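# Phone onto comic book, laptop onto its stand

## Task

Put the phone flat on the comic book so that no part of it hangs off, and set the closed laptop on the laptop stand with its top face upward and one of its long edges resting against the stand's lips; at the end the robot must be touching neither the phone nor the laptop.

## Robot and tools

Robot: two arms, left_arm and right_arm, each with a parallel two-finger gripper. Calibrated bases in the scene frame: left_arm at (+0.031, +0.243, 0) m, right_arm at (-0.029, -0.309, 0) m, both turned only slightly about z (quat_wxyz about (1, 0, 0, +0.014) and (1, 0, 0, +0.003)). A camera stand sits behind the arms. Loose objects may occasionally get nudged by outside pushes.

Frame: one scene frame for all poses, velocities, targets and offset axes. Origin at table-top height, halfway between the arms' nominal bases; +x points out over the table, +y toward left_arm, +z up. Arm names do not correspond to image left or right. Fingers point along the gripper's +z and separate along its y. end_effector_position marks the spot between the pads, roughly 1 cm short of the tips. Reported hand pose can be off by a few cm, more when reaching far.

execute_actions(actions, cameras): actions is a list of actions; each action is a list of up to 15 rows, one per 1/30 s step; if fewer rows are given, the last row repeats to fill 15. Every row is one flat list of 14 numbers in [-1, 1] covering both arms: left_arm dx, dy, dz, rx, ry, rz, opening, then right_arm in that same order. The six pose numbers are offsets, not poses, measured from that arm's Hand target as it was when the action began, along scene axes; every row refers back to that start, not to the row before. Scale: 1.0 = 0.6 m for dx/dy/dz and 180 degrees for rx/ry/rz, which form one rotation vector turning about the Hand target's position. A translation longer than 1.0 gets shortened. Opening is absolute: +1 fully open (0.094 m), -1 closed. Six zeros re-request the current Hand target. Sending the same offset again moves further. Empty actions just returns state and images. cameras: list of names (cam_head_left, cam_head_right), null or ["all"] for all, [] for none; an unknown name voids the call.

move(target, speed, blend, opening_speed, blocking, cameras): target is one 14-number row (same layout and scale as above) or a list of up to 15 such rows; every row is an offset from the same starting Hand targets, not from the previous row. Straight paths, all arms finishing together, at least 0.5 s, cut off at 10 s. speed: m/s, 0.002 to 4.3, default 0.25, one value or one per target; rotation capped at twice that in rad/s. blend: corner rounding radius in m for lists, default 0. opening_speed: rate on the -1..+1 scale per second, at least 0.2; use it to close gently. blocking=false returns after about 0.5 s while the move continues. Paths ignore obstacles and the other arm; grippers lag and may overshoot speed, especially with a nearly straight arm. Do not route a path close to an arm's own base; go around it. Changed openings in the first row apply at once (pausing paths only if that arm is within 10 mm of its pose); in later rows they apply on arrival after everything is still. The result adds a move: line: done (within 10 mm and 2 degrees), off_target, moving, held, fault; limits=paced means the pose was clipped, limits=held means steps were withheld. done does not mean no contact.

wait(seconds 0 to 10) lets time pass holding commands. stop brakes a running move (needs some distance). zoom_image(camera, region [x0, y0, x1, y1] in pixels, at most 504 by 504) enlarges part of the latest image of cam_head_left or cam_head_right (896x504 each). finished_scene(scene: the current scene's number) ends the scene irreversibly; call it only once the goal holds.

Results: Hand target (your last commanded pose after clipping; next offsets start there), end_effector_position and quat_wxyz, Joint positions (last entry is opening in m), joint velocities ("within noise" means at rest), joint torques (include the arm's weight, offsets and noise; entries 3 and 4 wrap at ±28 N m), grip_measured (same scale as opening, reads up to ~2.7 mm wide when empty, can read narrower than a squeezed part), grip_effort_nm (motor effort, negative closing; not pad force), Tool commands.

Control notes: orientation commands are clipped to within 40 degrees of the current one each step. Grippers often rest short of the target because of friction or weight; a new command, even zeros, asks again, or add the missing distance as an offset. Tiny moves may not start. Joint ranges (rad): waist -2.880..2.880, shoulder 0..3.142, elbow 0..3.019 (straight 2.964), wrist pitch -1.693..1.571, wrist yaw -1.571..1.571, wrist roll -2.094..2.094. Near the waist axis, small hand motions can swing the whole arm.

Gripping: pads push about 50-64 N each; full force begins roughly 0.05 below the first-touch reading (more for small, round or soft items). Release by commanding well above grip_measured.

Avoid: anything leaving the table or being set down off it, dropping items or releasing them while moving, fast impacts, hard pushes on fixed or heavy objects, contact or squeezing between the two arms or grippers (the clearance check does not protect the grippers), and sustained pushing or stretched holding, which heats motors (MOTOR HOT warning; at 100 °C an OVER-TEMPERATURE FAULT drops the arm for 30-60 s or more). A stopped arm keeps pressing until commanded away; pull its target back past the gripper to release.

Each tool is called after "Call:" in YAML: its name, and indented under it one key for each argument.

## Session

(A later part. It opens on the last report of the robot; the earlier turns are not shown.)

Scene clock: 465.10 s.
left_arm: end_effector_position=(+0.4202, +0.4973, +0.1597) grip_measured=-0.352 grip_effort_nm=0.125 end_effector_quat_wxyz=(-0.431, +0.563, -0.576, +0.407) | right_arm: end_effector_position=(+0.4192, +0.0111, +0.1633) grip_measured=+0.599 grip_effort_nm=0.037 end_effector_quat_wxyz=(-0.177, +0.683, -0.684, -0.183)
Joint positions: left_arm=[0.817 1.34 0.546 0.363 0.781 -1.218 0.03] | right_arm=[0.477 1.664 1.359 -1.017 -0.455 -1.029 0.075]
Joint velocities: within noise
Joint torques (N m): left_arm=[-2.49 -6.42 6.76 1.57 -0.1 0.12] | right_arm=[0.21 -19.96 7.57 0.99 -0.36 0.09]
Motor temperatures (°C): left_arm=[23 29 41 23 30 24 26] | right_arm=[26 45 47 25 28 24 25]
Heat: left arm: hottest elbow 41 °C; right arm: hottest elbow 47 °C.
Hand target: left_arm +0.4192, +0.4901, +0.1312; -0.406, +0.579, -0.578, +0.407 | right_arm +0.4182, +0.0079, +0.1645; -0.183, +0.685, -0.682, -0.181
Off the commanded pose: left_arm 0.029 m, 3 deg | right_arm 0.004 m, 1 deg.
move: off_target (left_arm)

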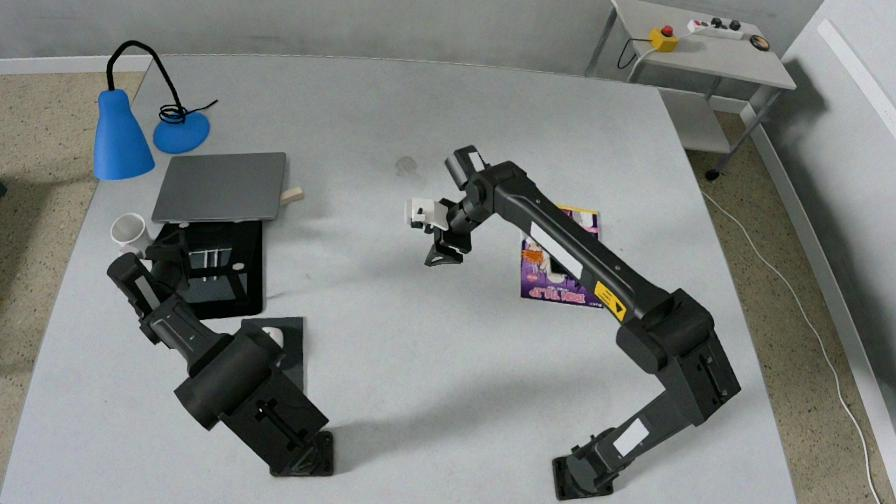

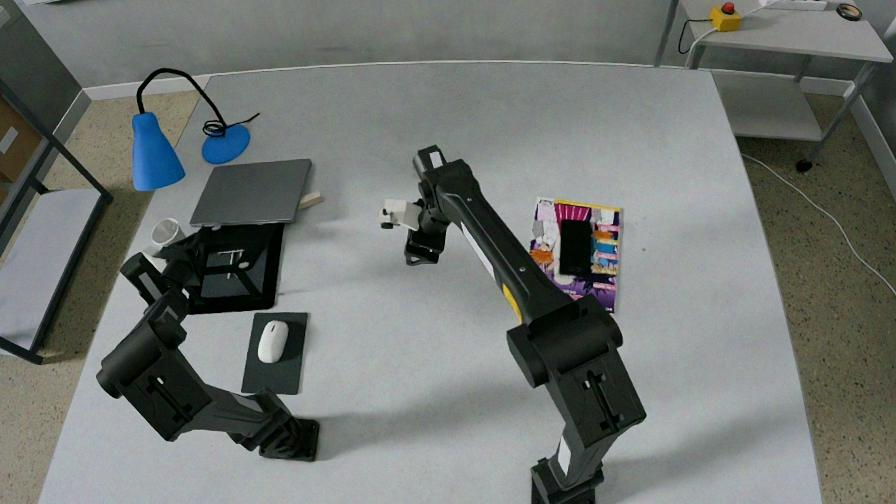

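Call:
move:
  target: [0.05,-0.05,0,0,0,0,-0.3,0,0,0,0,0,0,0.6]

Call:
zoom_image:
  camera: "cam_head_left"
  region: [90, 120, 340, 340]

Call:
zoom_image:
  camera: "cam_head_right"
  region: [50, 120, 300, 340]

Scene clock: 483.13 s.
left_arm: end_effector_position=(+0.4348, +0.4936, +0.1598) grip_measured=-0.303 grip_effort_nm=0.154 end_effector_quat_wxyz=(-0.449, +0.578, -0.563, +0.384) | right_arm: end_effector_position=(+0.4192, +0.0111, +0.1633) grip_measured=+0.599 grip_effort_nm=0.037 end_effector_quat_wxyz=(-0.177, +0.683, -0.684, -0.183)
Joint positions: left_arm=[0.751 1.34 0.539 0.412 0.651 -1.262 0.033] | right_arm=[0.477 1.664 1.359 -1.017 -0.455 -1.029 0.075]
Joint velocities: within noise
Joint torques (N m): left_arm=[-6.48 -6.53 6.71 1.99 0.65 -0.09] | right_arm=[0.15 -19.96 7.61 0.99 -0.36 0.08]
Motor temperatures (°C): left_arm=[23 28 40 24 30 24 26] | right_arm=[26 44 45 25 28 24 25]
Heat: left arm: hottest elbow 40 °C; right arm: hottest elbow 45 °C.
Hand target: left_arm +0.4492, +0.4603, +0.1313; -0.406, +0.579, -0.578, +0.407 | right_arm +0.4182, +0.0079, +0.1645; -0.183, +0.685, -0.682, -0.181
Off the commanded pose: left_arm 0.046 m, 6 deg | right_arm 0.004 m, 1 deg.
move: off_target (left_arm)

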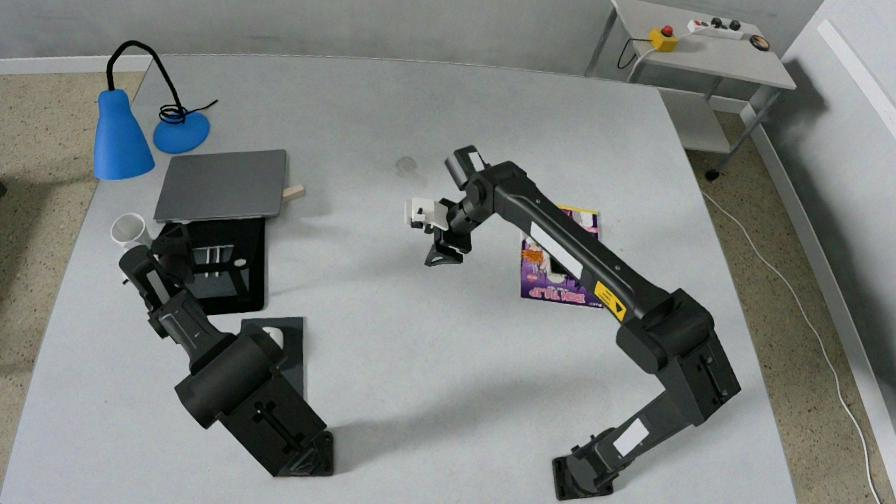

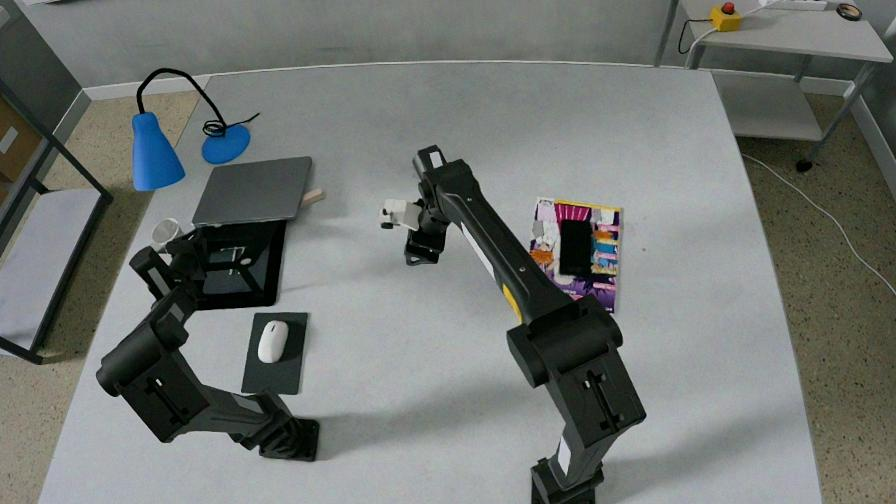

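Scaled by 2.016.

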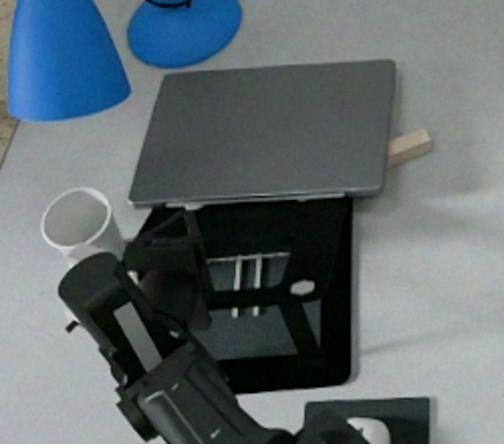

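Scaled by 2.016.

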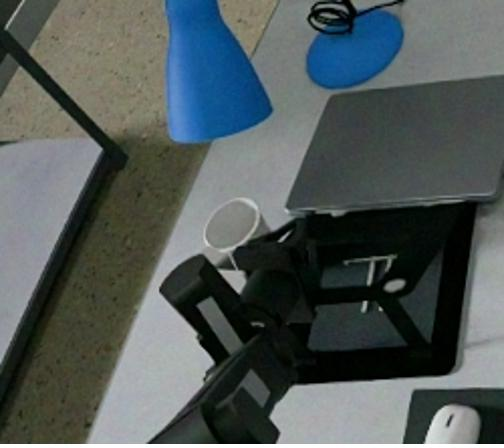

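Call:
move:
  target: [0,-0.1,0.03,0,0,0,-0.3,0,0,0,0,0,0,0.6]

Call:
zoom_image:
  camera: "cam_head_left"
  region: [90, 120, 340, 340]

Call:
zoom_image:
  camera: "cam_head_right"
  region: [130, 140, 330, 320]

Scene clock: 490.17 s.
left_arm: end_effector_position=(+0.4428, +0.4238, +0.1592) grip_measured=-0.302 grip_effort_nm=0.139 end_effector_quat_wxyz=(-0.432, +0.581, -0.568, +0.392) | right_arm: end_effector_position=(+0.4192, +0.0111, +0.1633) grip_measured=+0.599 grip_effort_nm=0.032 end_effector_quat_wxyz=(-0.177, +0.683, -0.684, -0.183)
Joint positions: left_arm=[0.578 1.232 0.453 0.403 0.514 -1.342 0.033] | right_arm=[0.477 1.664 1.359 -1.017 -0.455 -1.029 0.075]
Joint velocities: within noise
Joint torques (N m): left_arm=[-5.13 -8.06 8.05 1.35 0.39 -0.1] | right_arm=[0.21 -19.96 7.6 0.96 -0.36 0.08]
Motor temperatures (°C): left_arm=[23 28 39 24 30 24 26] | right_arm=[26 44 45 25 28 24 25]
Heat: left arm: hottest elbow 39 °C; right arm: hottest elbow 45 °C.
Hand target: left_arm +0.4492, +0.4002, +0.1493; -0.406, +0.579, -0.578, +0.407 | right_arm +0.4182, +0.0079, +0.1645; -0.183, +0.685, -0.682, -0.181
Off the commanded pose: left_arm 0.026 m, 4 deg | right_arm 0.004 m, 1 deg.
move: off_target (left_arm)

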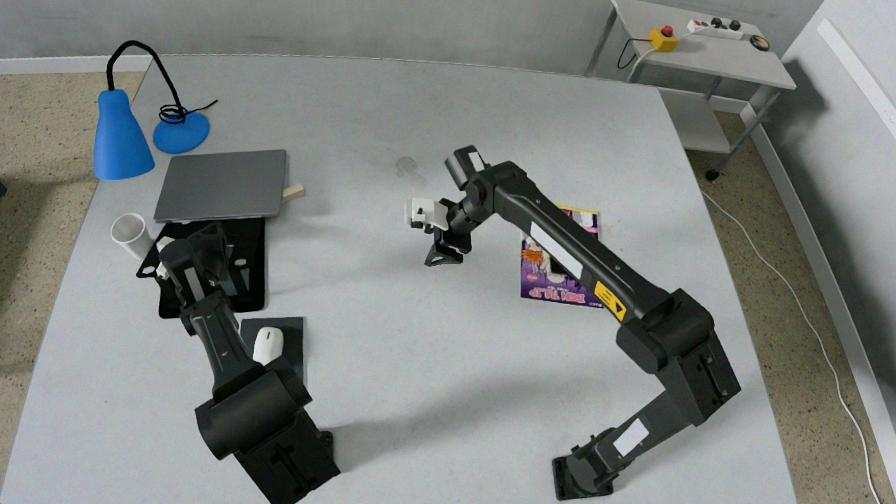

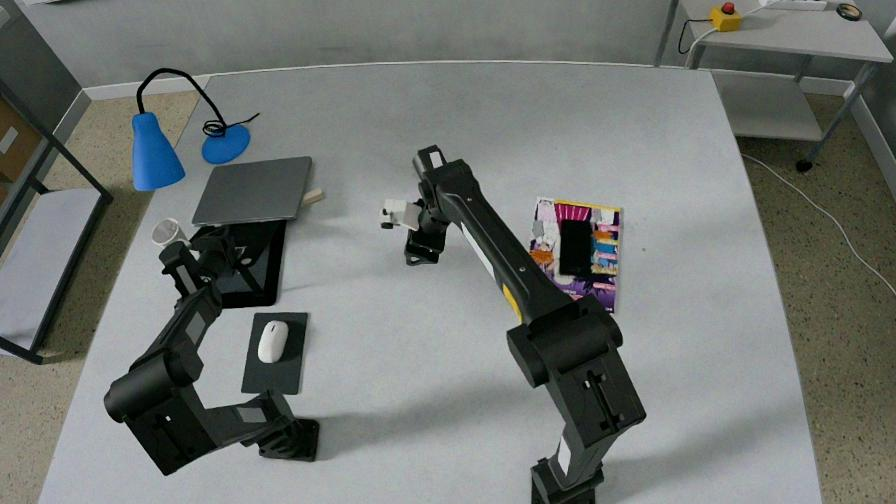

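Scaled by 2.016.

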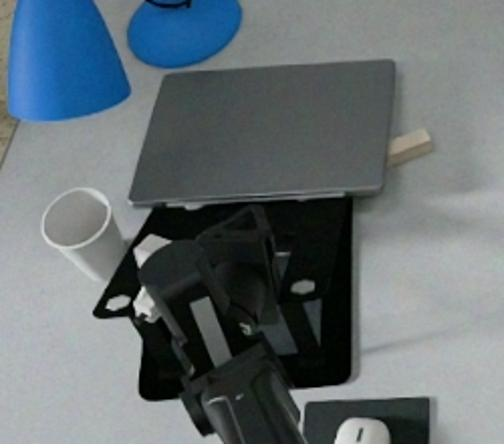

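Scaled by 2.520.

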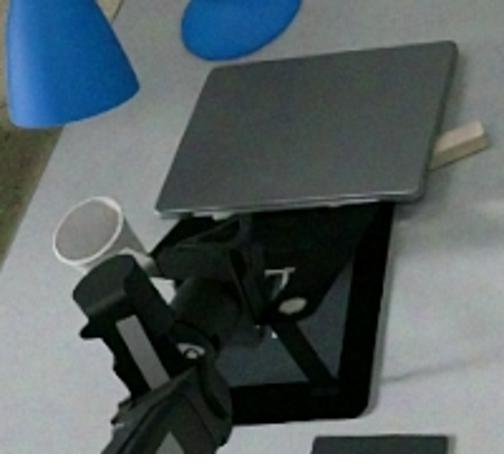

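Call:
move:
  target: [0.045,0,-0.045,0,0.09,0,-0.3,0,0,0,0,0,0,0.6]
  speed: 0.12

Call:
zoom_image:
  camera: "cam_head_left"
  region: [140, 160, 290, 290]

Call:
zoom_image:
  camera: "cam_head_right"
  region: [170, 160, 320, 290]

Scene clock: 499.37 s.
left_arm: end_effector_position=(+0.4517, +0.4188, +0.1359) grip_measured=-0.302 grip_effort_nm=0.134 end_effector_quat_wxyz=(-0.344, +0.652, -0.595, +0.319) | right_arm: end_effector_position=(+0.4192, +0.0111, +0.1633) grip_measured=+0.599 grip_effort_nm=0.042 end_effector_quat_wxyz=(-0.177, +0.683, -0.684, -0.183)
Joint positions: left_arm=[0.507 1.232 0.577 0.011 0.371 -1.314 0.033] | right_arm=[0.477 1.664 1.359 -1.017 -0.455 -1.029 0.075]
Joint velocities: within noise
Joint torques (N m): left_arm=[-5.54 -3.49 12.97 1.21 0.65 0.43] | right_arm=[0.21 -19.96 7.6 0.96 -0.36 0.08]
Motor temperatures (°C): left_arm=[23 28 39 24 30 24 26] | right_arm=[26 44 44 25 27 24 25]
Heat: left arm: hottest elbow 39 °C; right arm: hottest shoulder 44 °C.
Hand target: left_arm +0.4763, +0.4002, +0.1224; -0.320, +0.630, -0.630, +0.322 | right_arm +0.4182, +0.0079, +0.1645; -0.183, +0.685, -0.682, -0.181
Off the commanded pose: left_arm 0.034 m, 5 deg | right_arm 0.004 m, 1 deg.
move: off_target (left_arm)

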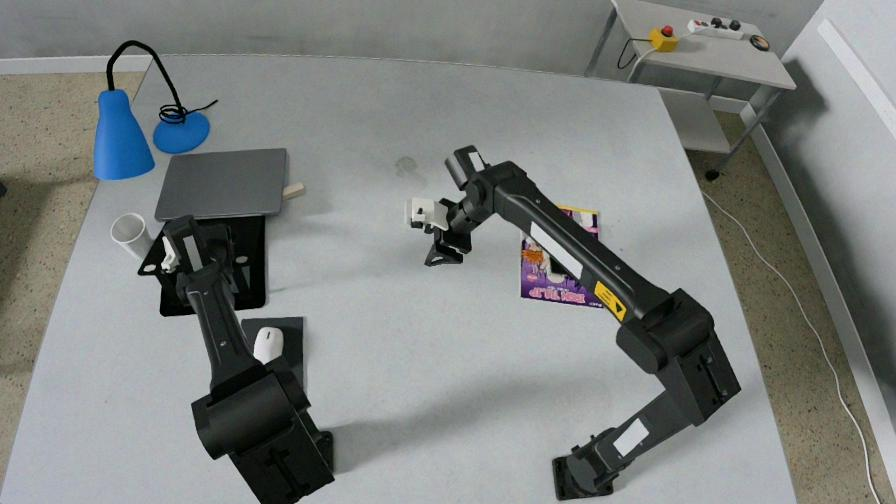

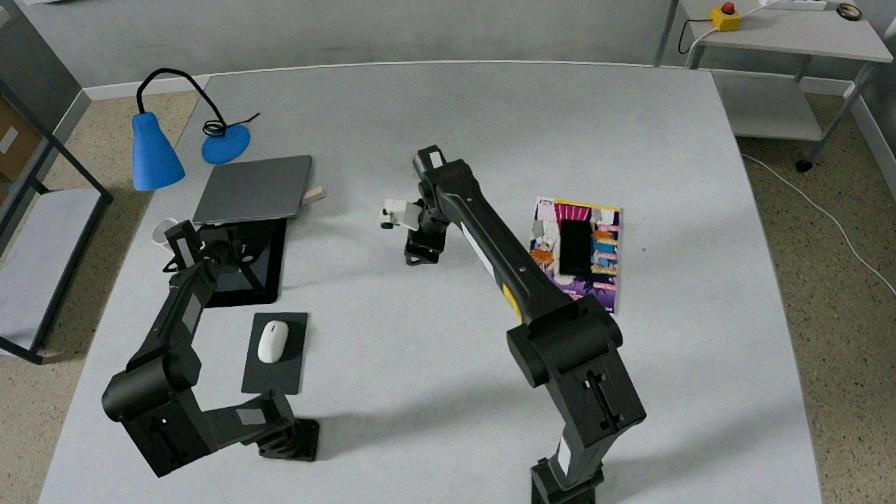

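Scaled by 3.360.

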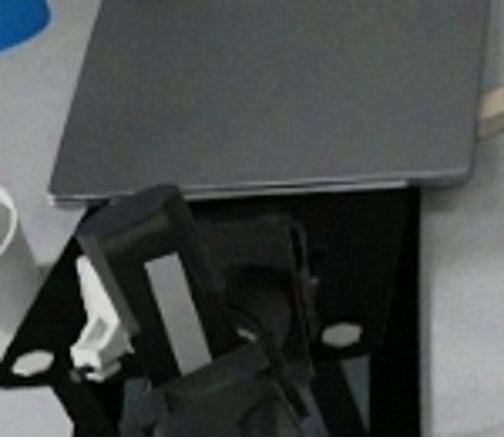

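Scaled by 3.360.

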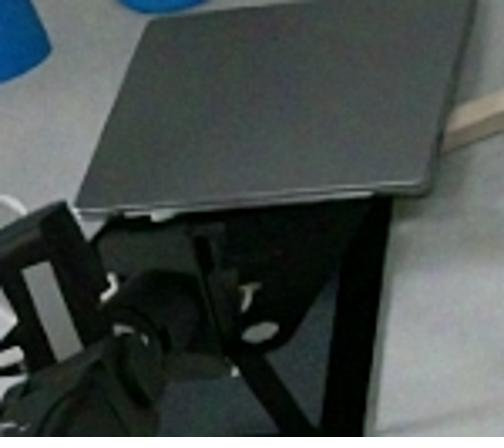

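Call:
move:
  target: [0.04,0,-0.08,0,0,0,-0.2,0,0,0,0,0,0,0.6]
  speed: 0.1

Call:
zoom_image:
  camera: "cam_head_left"
  region: [140, 160, 290, 290]

Call:
zoom_image:
  camera: "cam_head_right"
  region: [170, 160, 320, 290]

Scene clock: 506.03 s.
left_arm: end_effector_position=(+0.4863, +0.4222, +0.1418) grip_measured=-0.205 grip_effort_nm=0.261 end_effector_quat_wxyz=(-0.379, +0.629, -0.587, +0.341) | right_arm: end_effector_position=(+0.4192, +0.0111, +0.1633) grip_measured=+0.599 grip_effort_nm=0.037 end_effector_quat_wxyz=(-0.177, +0.683, -0.684, -0.183)
Joint positions: left_arm=[0.474 1.322 0.606 0.177 0.362 -1.344 0.037] | right_arm=[0.477 1.664 1.359 -1.017 -0.455 -1.029 0.075]
Joint velocities: within noise
Joint torques (N m): left_arm=[-4.42 -0.15 9.05 1.21 0.23 0.63] | right_arm=[0.21 -19.96 7.6 0.96 -0.36 0.08]
Motor temperatures (°C): left_arm=[23 28 40 24 30 24 26] | right_arm=[26 44 44 25 27 24 25]
Heat: left arm: hottest elbow 40 °C; right arm: hottest shoulder 44 °C.
Hand target: left_arm +0.5002, +0.4002, +0.0744; -0.320, +0.630, -0.630, +0.322 | right_arm +0.4182, +0.0079, +0.1645; -0.183, +0.685, -0.682, -0.181
Off the commanded pose: left_arm 0.072 m, 9 deg | right_arm 0.004 m, 1 deg.
move: off_target (left_arm)

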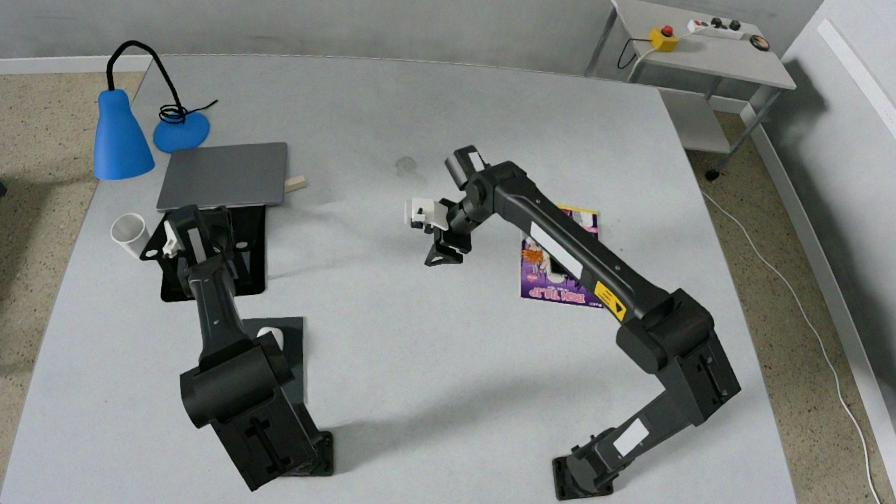

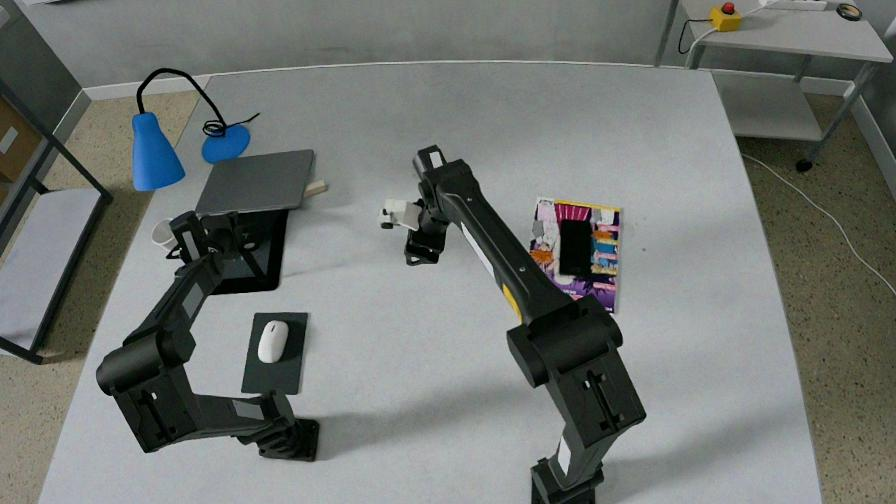

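Scaled by 3.360.

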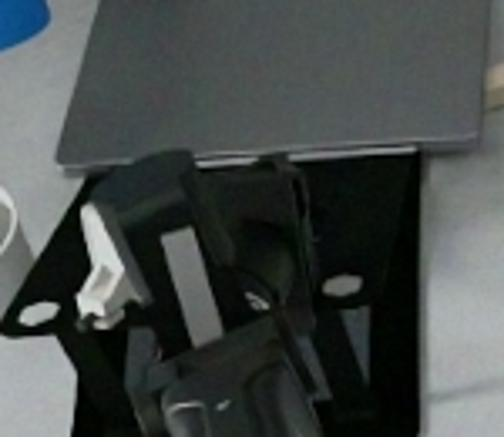

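Scaled by 3.360.

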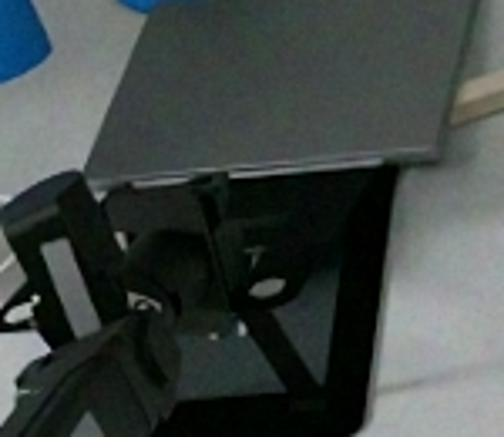

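Call:
move:
  target:
    - [-0.06,0,0.16,0,0,0,-0.1,0,0,0,0,0,0,0.6]
    - [0.0,0,0.17,0,0.13,0,-0.1,0,0,0,0,0,0,0.6]

Call:
zoom_image:
  camera: "cam_head_left"
  region: [100, 120, 320, 310]

Call:
zoom_image:
  camera: "cam_head_right"
  region: [130, 120, 350, 310]

Scene clock: 521.57 s.
left_arm: end_effector_position=(+0.5042, +0.4043, +0.1946) grip_measured=-0.123 grip_effort_nm=1.243 end_effector_quat_wxyz=(-0.212, +0.695, -0.649, +0.224) | right_arm: end_effector_position=(+0.4192, +0.0111, +0.1633) grip_measured=+0.599 grip_effort_nm=0.032 end_effector_quat_wxyz=(-0.177, +0.683, -0.684, -0.183)
Joint positions: left_arm=[0.381 1.337 1.025 -0.67 0.232 -1.299 0.041] | right_arm=[0.477 1.664 1.359 -1.017 -0.455 -1.029 0.075]
Joint velocities: within noise
Joint torques (N m): left_arm=[-2.67 -9.29 12.37 -1.26 -1.14 0.77] | right_arm=[0.21 -19.96 7.58 0.96 -0.36 0.08]
Motor temperatures (°C): left_arm=[23 27 40 24 30 24 27] | right_arm=[26 44 43 25 27 24 25]
Heat: left arm: hottest elbow 40 °C; right arm: hottest shoulder 44 °C.
Hand target: left_arm +0.5003, +0.4001, +0.1764; -0.186, +0.682, -0.682, +0.187 | right_arm +0.4182, +0.0079, +0.1645; -0.183, +0.685, -0.682, -0.181
Off the commanded pose: left_arm 0.019 m, 6 deg | right_arm 0.004 m, 1 deg.
move: off_target (left_arm)

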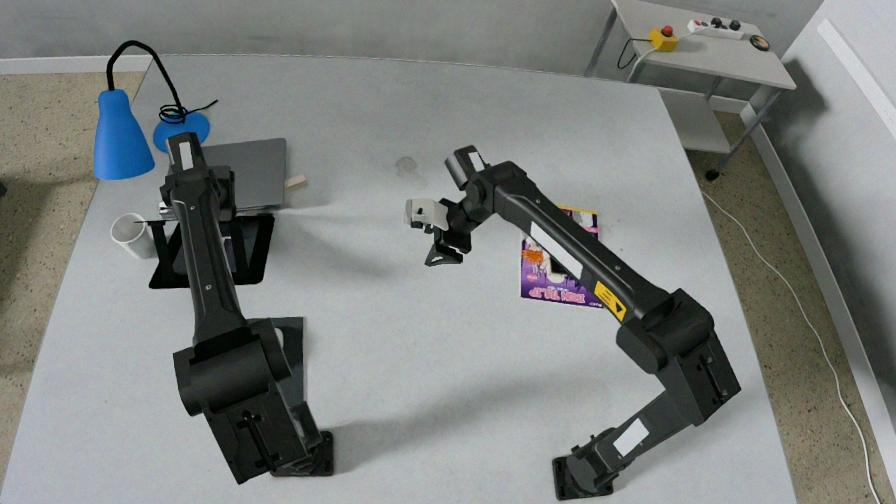

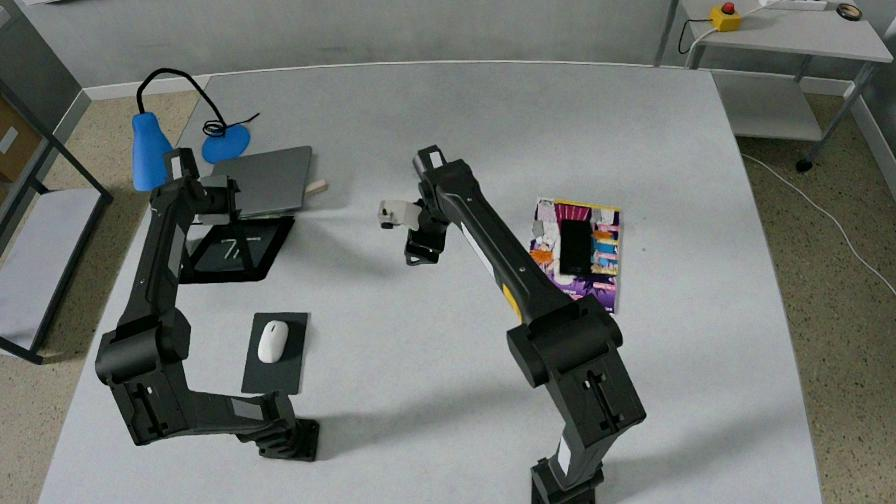

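Scaled by 2.291.

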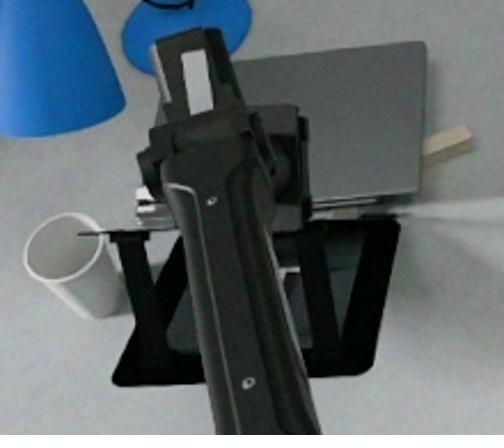

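Scaled by 2.291.

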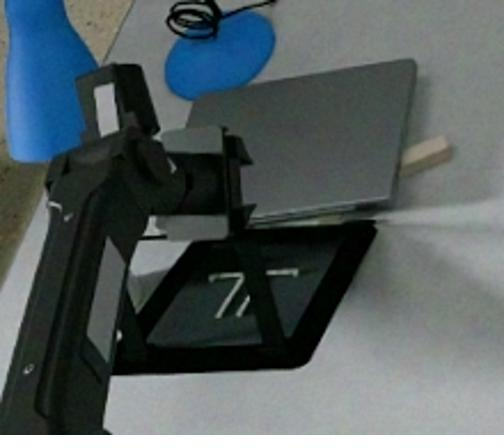

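Call:
zoom_image:
  camera: "cam_head_right"
  region: [170, 180, 310, 300]

Call:
zoom_image:
  camera: "cam_head_left"
  region: [130, 180, 290, 300]

Scaled by 3.600.

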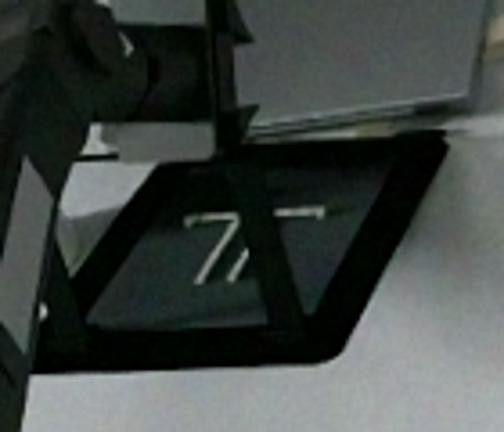

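Scaled by 3.150.

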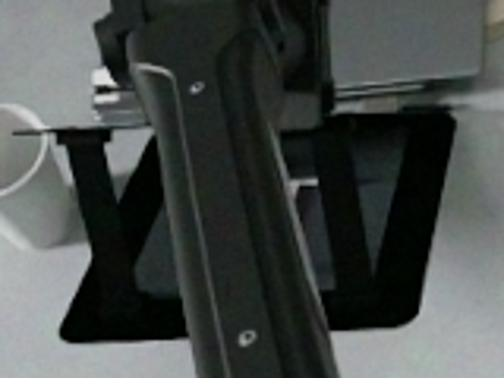

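Call:
move:
  target: [-0.02,0,-0.1,0,-0.12,0,-0.13,0,0,0,0,0,0,0.6]
  speed: 0.08

Call:
zoom_image:
  camera: "cam_head_left"
  region: [100, 120, 320, 310]

Call:
zoom_image:
  camera: "cam_head_right"
  region: [130, 120, 350, 310]

Scene clock: 532.13 s.
left_arm: end_effector_position=(+0.4843, +0.4031, +0.1504) grip_measured=-0.145 grip_effort_nm=0.823 end_effector_quat_wxyz=(-0.333, +0.640, -0.607, +0.334) | right_arm: end_effector_position=(+0.4192, +0.0111, +0.1633) grip_measured=+0.599 grip_effort_nm=0.032 end_effector_quat_wxyz=(-0.177, +0.683, -0.684, -0.183)
Joint positions: left_arm=[0.442 1.273 0.655 -0.018 0.367 -1.339 0.04] | right_arm=[0.477 1.664 1.359 -1.017 -0.455 -1.029 0.075]
Joint velocities: within noise
Joint torques (N m): left_arm=[-2.73 -4.48 10.1 1.33 -0.11 0.67] | right_arm=[0.26 -19.9 7.6 0.96 -0.36 0.08]
Motor temperatures (°C): left_arm=[23 27 40 24 30 24 27] | right_arm=[26 43 43 25 27 24 25]
Heat: left arm: hottest elbow 40 °C; right arm: hottest shoulder 43 °C.
Hand target: left_arm +0.4883, +0.4002, +0.1163; -0.310, +0.635, -0.635, +0.312 | right_arm +0.4182, +0.0079, +0.1645; -0.183, +0.685, -0.682, -0.181
Off the commanded pose: left_arm 0.034 m, 5 deg | right_arm 0.004 m, 1 deg.
move: off_target (left_arm)

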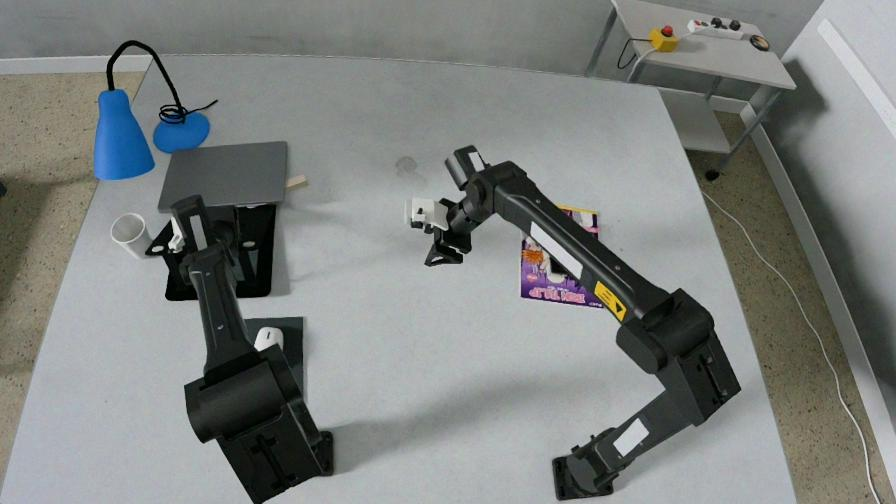

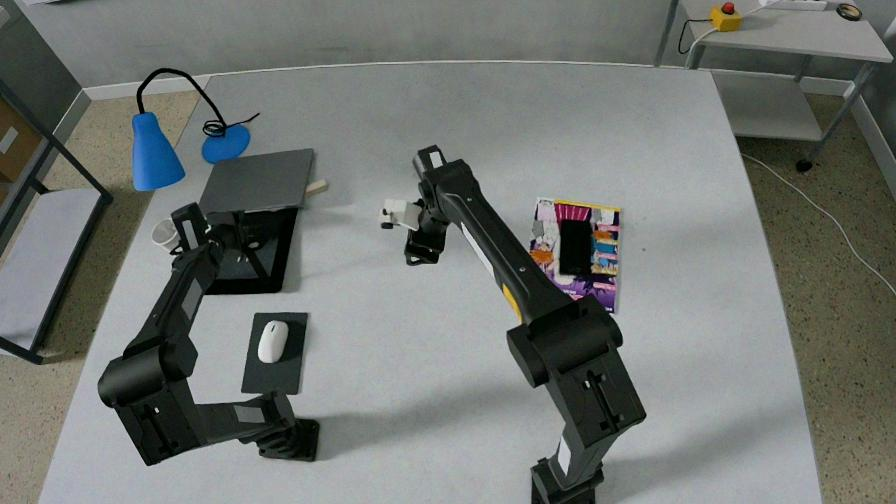

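Scaled by 2.291.

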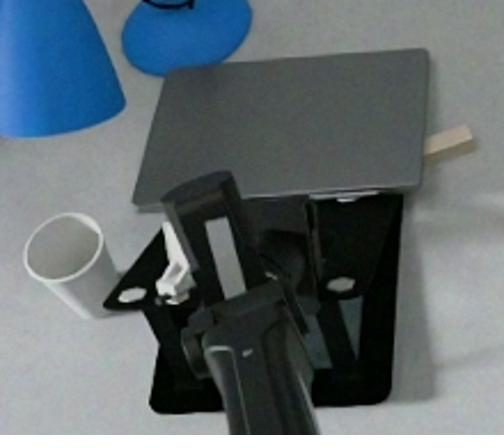

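Scaled by 2.291.

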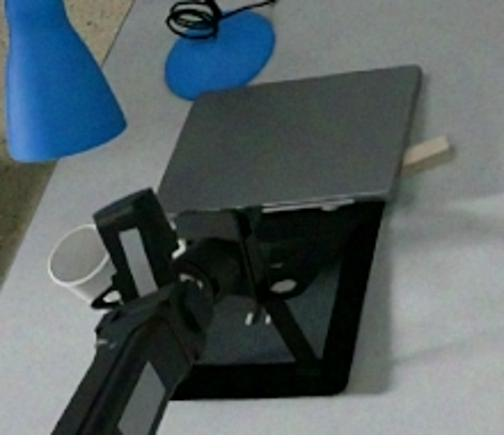

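Call:
move:
  target: [0,0,-0.04,0,-0.01,0,-0.2,0,0,0,0,0,0,0.6]
  speed: 0.08

Call:
move:
  target: [0,0,0,0,0,0,-0.5,0,0,0,0,0,0,0.6]
  opening_speed: 0.5

Call:
zoom_image:
  camera: "cam_head_left"
  region: [100, 120, 320, 310]

Call:
zoom_image:
  camera: "cam_head_right"
  region: [130, 120, 350, 310]

Scene clock: 537.80 s.
left_arm: end_effector_position=(+0.4856, +0.4037, +0.1402) grip_measured=-0.203 grip_effort_nm=0.188 end_effector_quat_wxyz=(-0.348, +0.630, -0.606, +0.339) | right_arm: end_effector_position=(+0.4192, +0.0111, +0.1633) grip_measured=+0.599 grip_effort_nm=0.037 end_effector_quat_wxyz=(-0.177, +0.683, -0.684, -0.183)
Joint positions: left_arm=[0.443 1.3 0.622 0.076 0.369 -1.333 0.037] | right_arm=[0.477 1.664 1.359 -1.017 -0.455 -1.029 0.075]
Joint velocities: within noise
Joint torques (N m): left_arm=[-2.2 -2.67 8.02 2.45 0.18 0.52] | right_arm=[0.21 -19.96 7.6 0.94 -0.36 0.09]
Motor temperatures (°C): left_arm=[23 27 40 24 30 24 27] | right_arm=[26 43 43 25 27 24 25]
Heat: left arm: hottest elbow 40 °C; right arm: hottest shoulder 43 °C.
Hand target: left_arm +0.4881, +0.4002, +0.0923; -0.320, +0.630, -0.630, +0.322 | right_arm +0.4182, +0.0079, +0.1645; -0.183, +0.685, -0.682, -0.181
Off the commanded pose: left_arm 0.048 m, 5 deg | right_arm 0.004 m, 1 deg.
move: off_target (left_arm)

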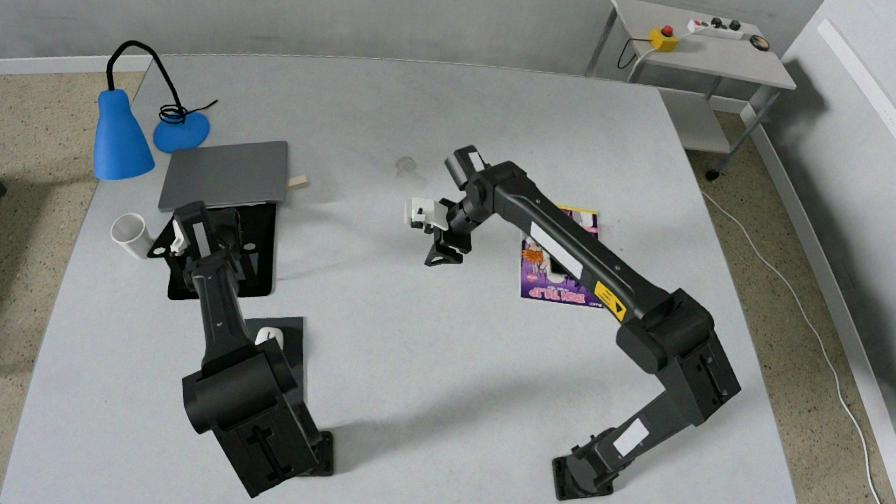

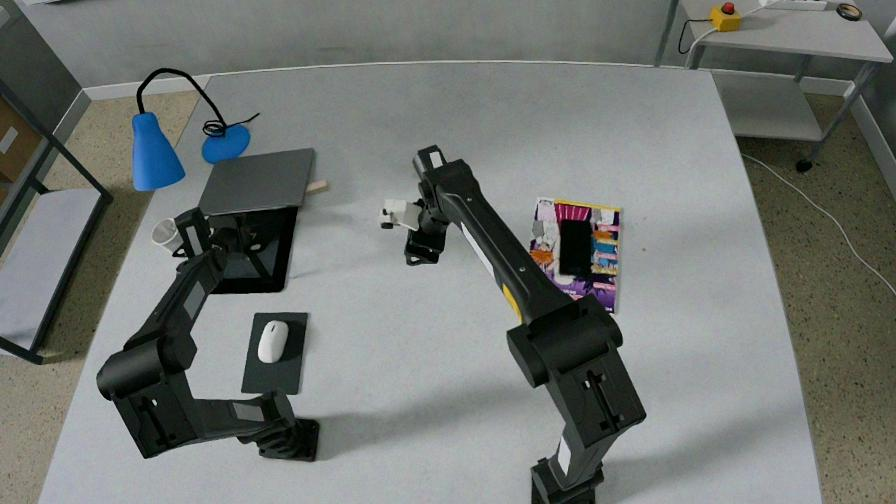

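Scene clock: 538.73 s.
left_arm: end_effector_position=(+0.4846, +0.4033, +0.1381) grip_measured=-0.497 grip_effort_nm=-0.081 end_effector_quat_wxyz=(-0.352, +0.622, -0.616, +0.333) | right_arm: end_effector_position=(+0.4192, +0.0111, +0.1633) grip_measured=+0.599 grip_effort_nm=0.027 end_effector_quat_wxyz=(-0.177, +0.683, -0.684, -0.183)
Joint positions: left_arm=[0.443 1.301 0.619 0.077 0.368 -1.304 0.024] | right_arm=[0.477 1.664 1.359 -1.017 -0.455 -1.029 0.075]
Joint velocities: within noise
Joint torques (N m): left_arm=[-1.67 -2.43 8.12 2.81 0.25 0.25] | right_arm=[0.21 -19.96 7.6 0.95 -0.36 0.09]
Motor temperatures (°C): left_arm=[23 27 40 24 30 24 27] | right_arm=[26 43 43 25 27 24 25]
Heat: left arm: hottest elbow 40 °C; right arm: hottest shoulder 43 °C.
Hand target: left_arm +0.4881, +0.4002, +0.0922; -0.320, +0.630, -0.630, +0.322 | right_arm +0.4182, +0.0079, +0.1645; -0.183, +0.685, -0.682, -0.181
Off the commanded pose: left_arm 0.046 m, 4 deg | right_arm 0.004 m, 1 deg.
move: off_target (left_arm)

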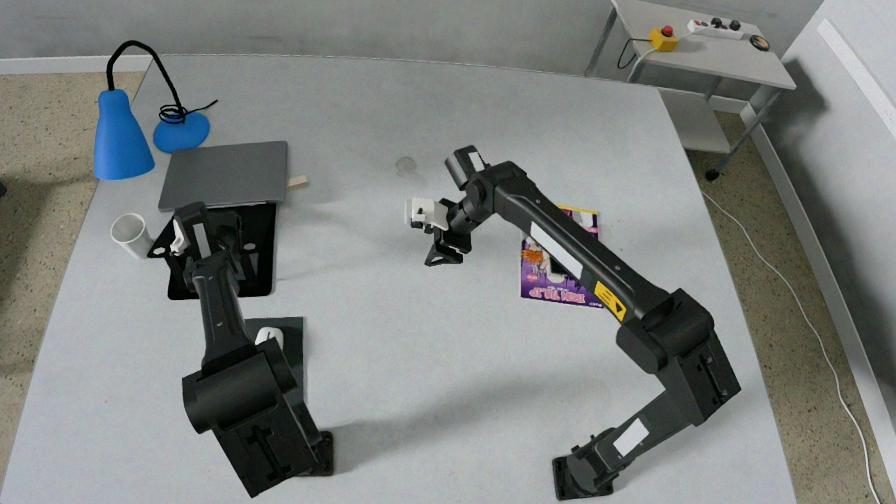

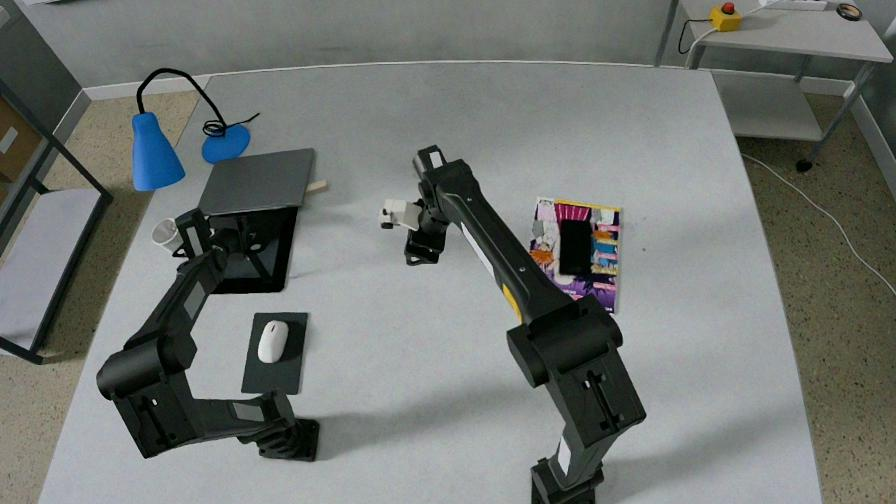

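Scaled by 2.291.

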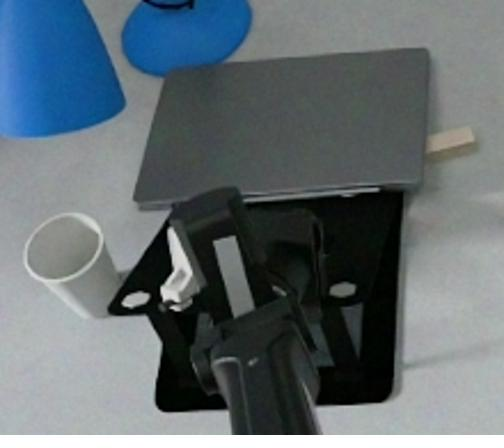

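Scaled by 2.291.

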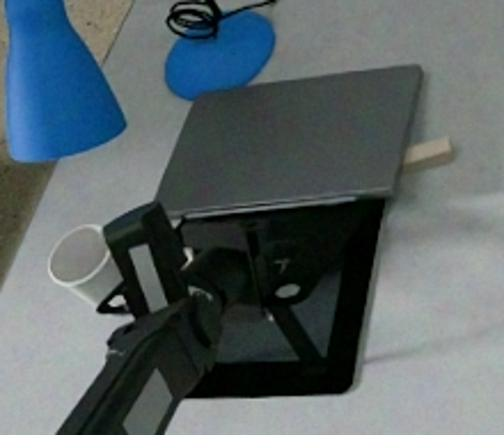

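Call:
move:
  target:
    - [-0.02,0,0.07,0,0,0,-0.6,0,0,0,0,0,0,0.6]
    - [-0.2,0,0.2,0,0,0,-0.6,0,0,0,0,0,0,0.6]
  speed: 0.1

Call:
zoom_image:
  camera: "cam_head_left"
  region: [100, 120, 320, 310]

Call:
zoom_image:
  camera: "cam_head_right"
  region: [130, 120, 350, 310]

Scene clock: 544.30 s.
left_arm: end_effector_position=(+0.3718, +0.3967, +0.2091) grip_measured=-0.598 grip_effort_nm=-0.085 end_effector_quat_wxyz=(-0.315, +0.631, -0.631, +0.324) | right_arm: end_effector_position=(+0.4192, +0.0111, +0.1633) grip_measured=+0.599 grip_effort_nm=0.037 end_effector_quat_wxyz=(-0.177, +0.683, -0.684, -0.183)
Joint positions: left_arm=[0.634 0.879 0.607 -0.483 0.529 -1.141 0.019] | right_arm=[0.477 1.664 1.359 -1.017 -0.455 -1.029 0.075]
Joint velocities: within noise
Joint torques (N m): left_arm=[-0.56 -6.42 11.17 0.98 0.27 0.17] | right_arm=[0.26 -19.96 7.61 0.98 -0.36 0.08]
Motor temperatures (°C): left_arm=[23 27 40 24 30 24 27] | right_arm=[26 43 43 25 27 24 25]
Heat: left arm: hottest elbow 40 °C; right arm: hottest shoulder 43 °C.
Hand target: left_arm +0.3682, +0.4001, +0.2123; -0.320, +0.630, -0.630, +0.322 | right_arm +0.4182, +0.0079, +0.1645; -0.183, +0.685, -0.682, -0.181
Off the commanded pose: left_arm 0.006 m, 1 deg | right_arm 0.004 m, 1 deg.
move: done

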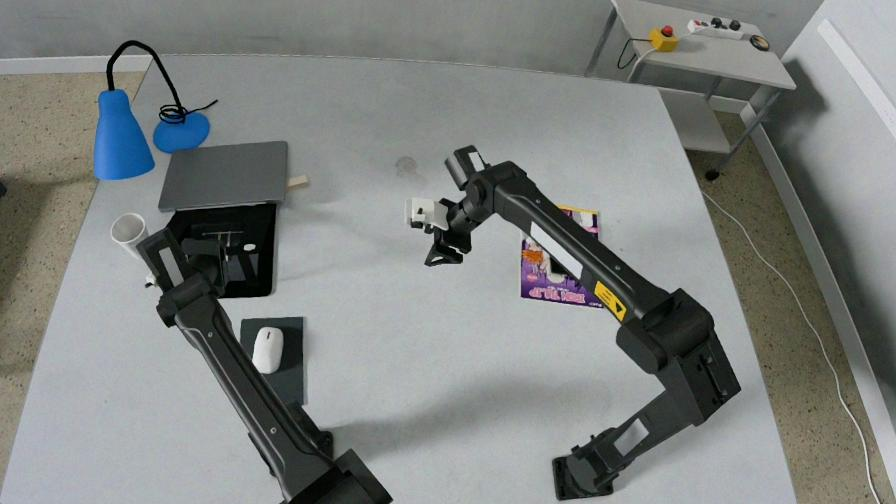

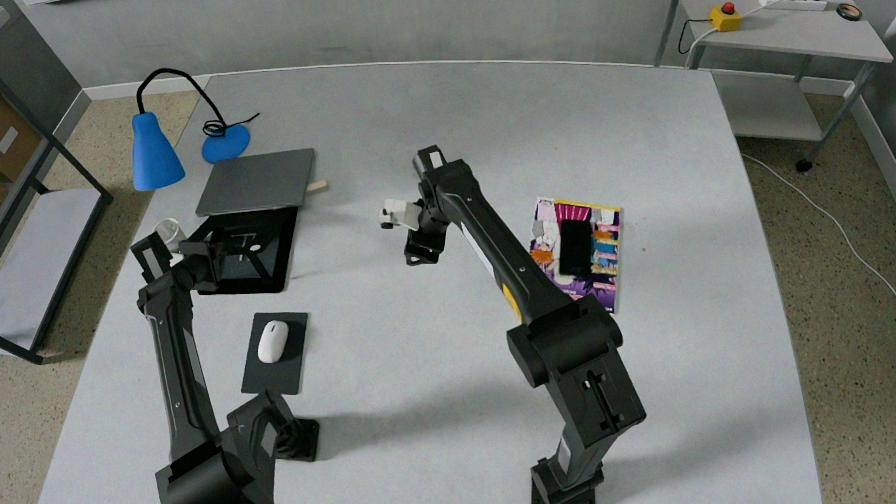

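Scaled by 2.291.

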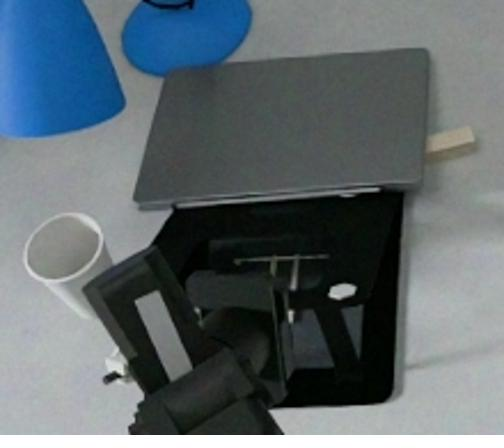

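Scaled by 2.291.

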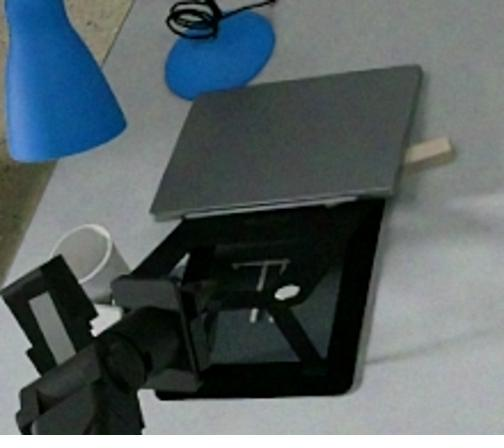

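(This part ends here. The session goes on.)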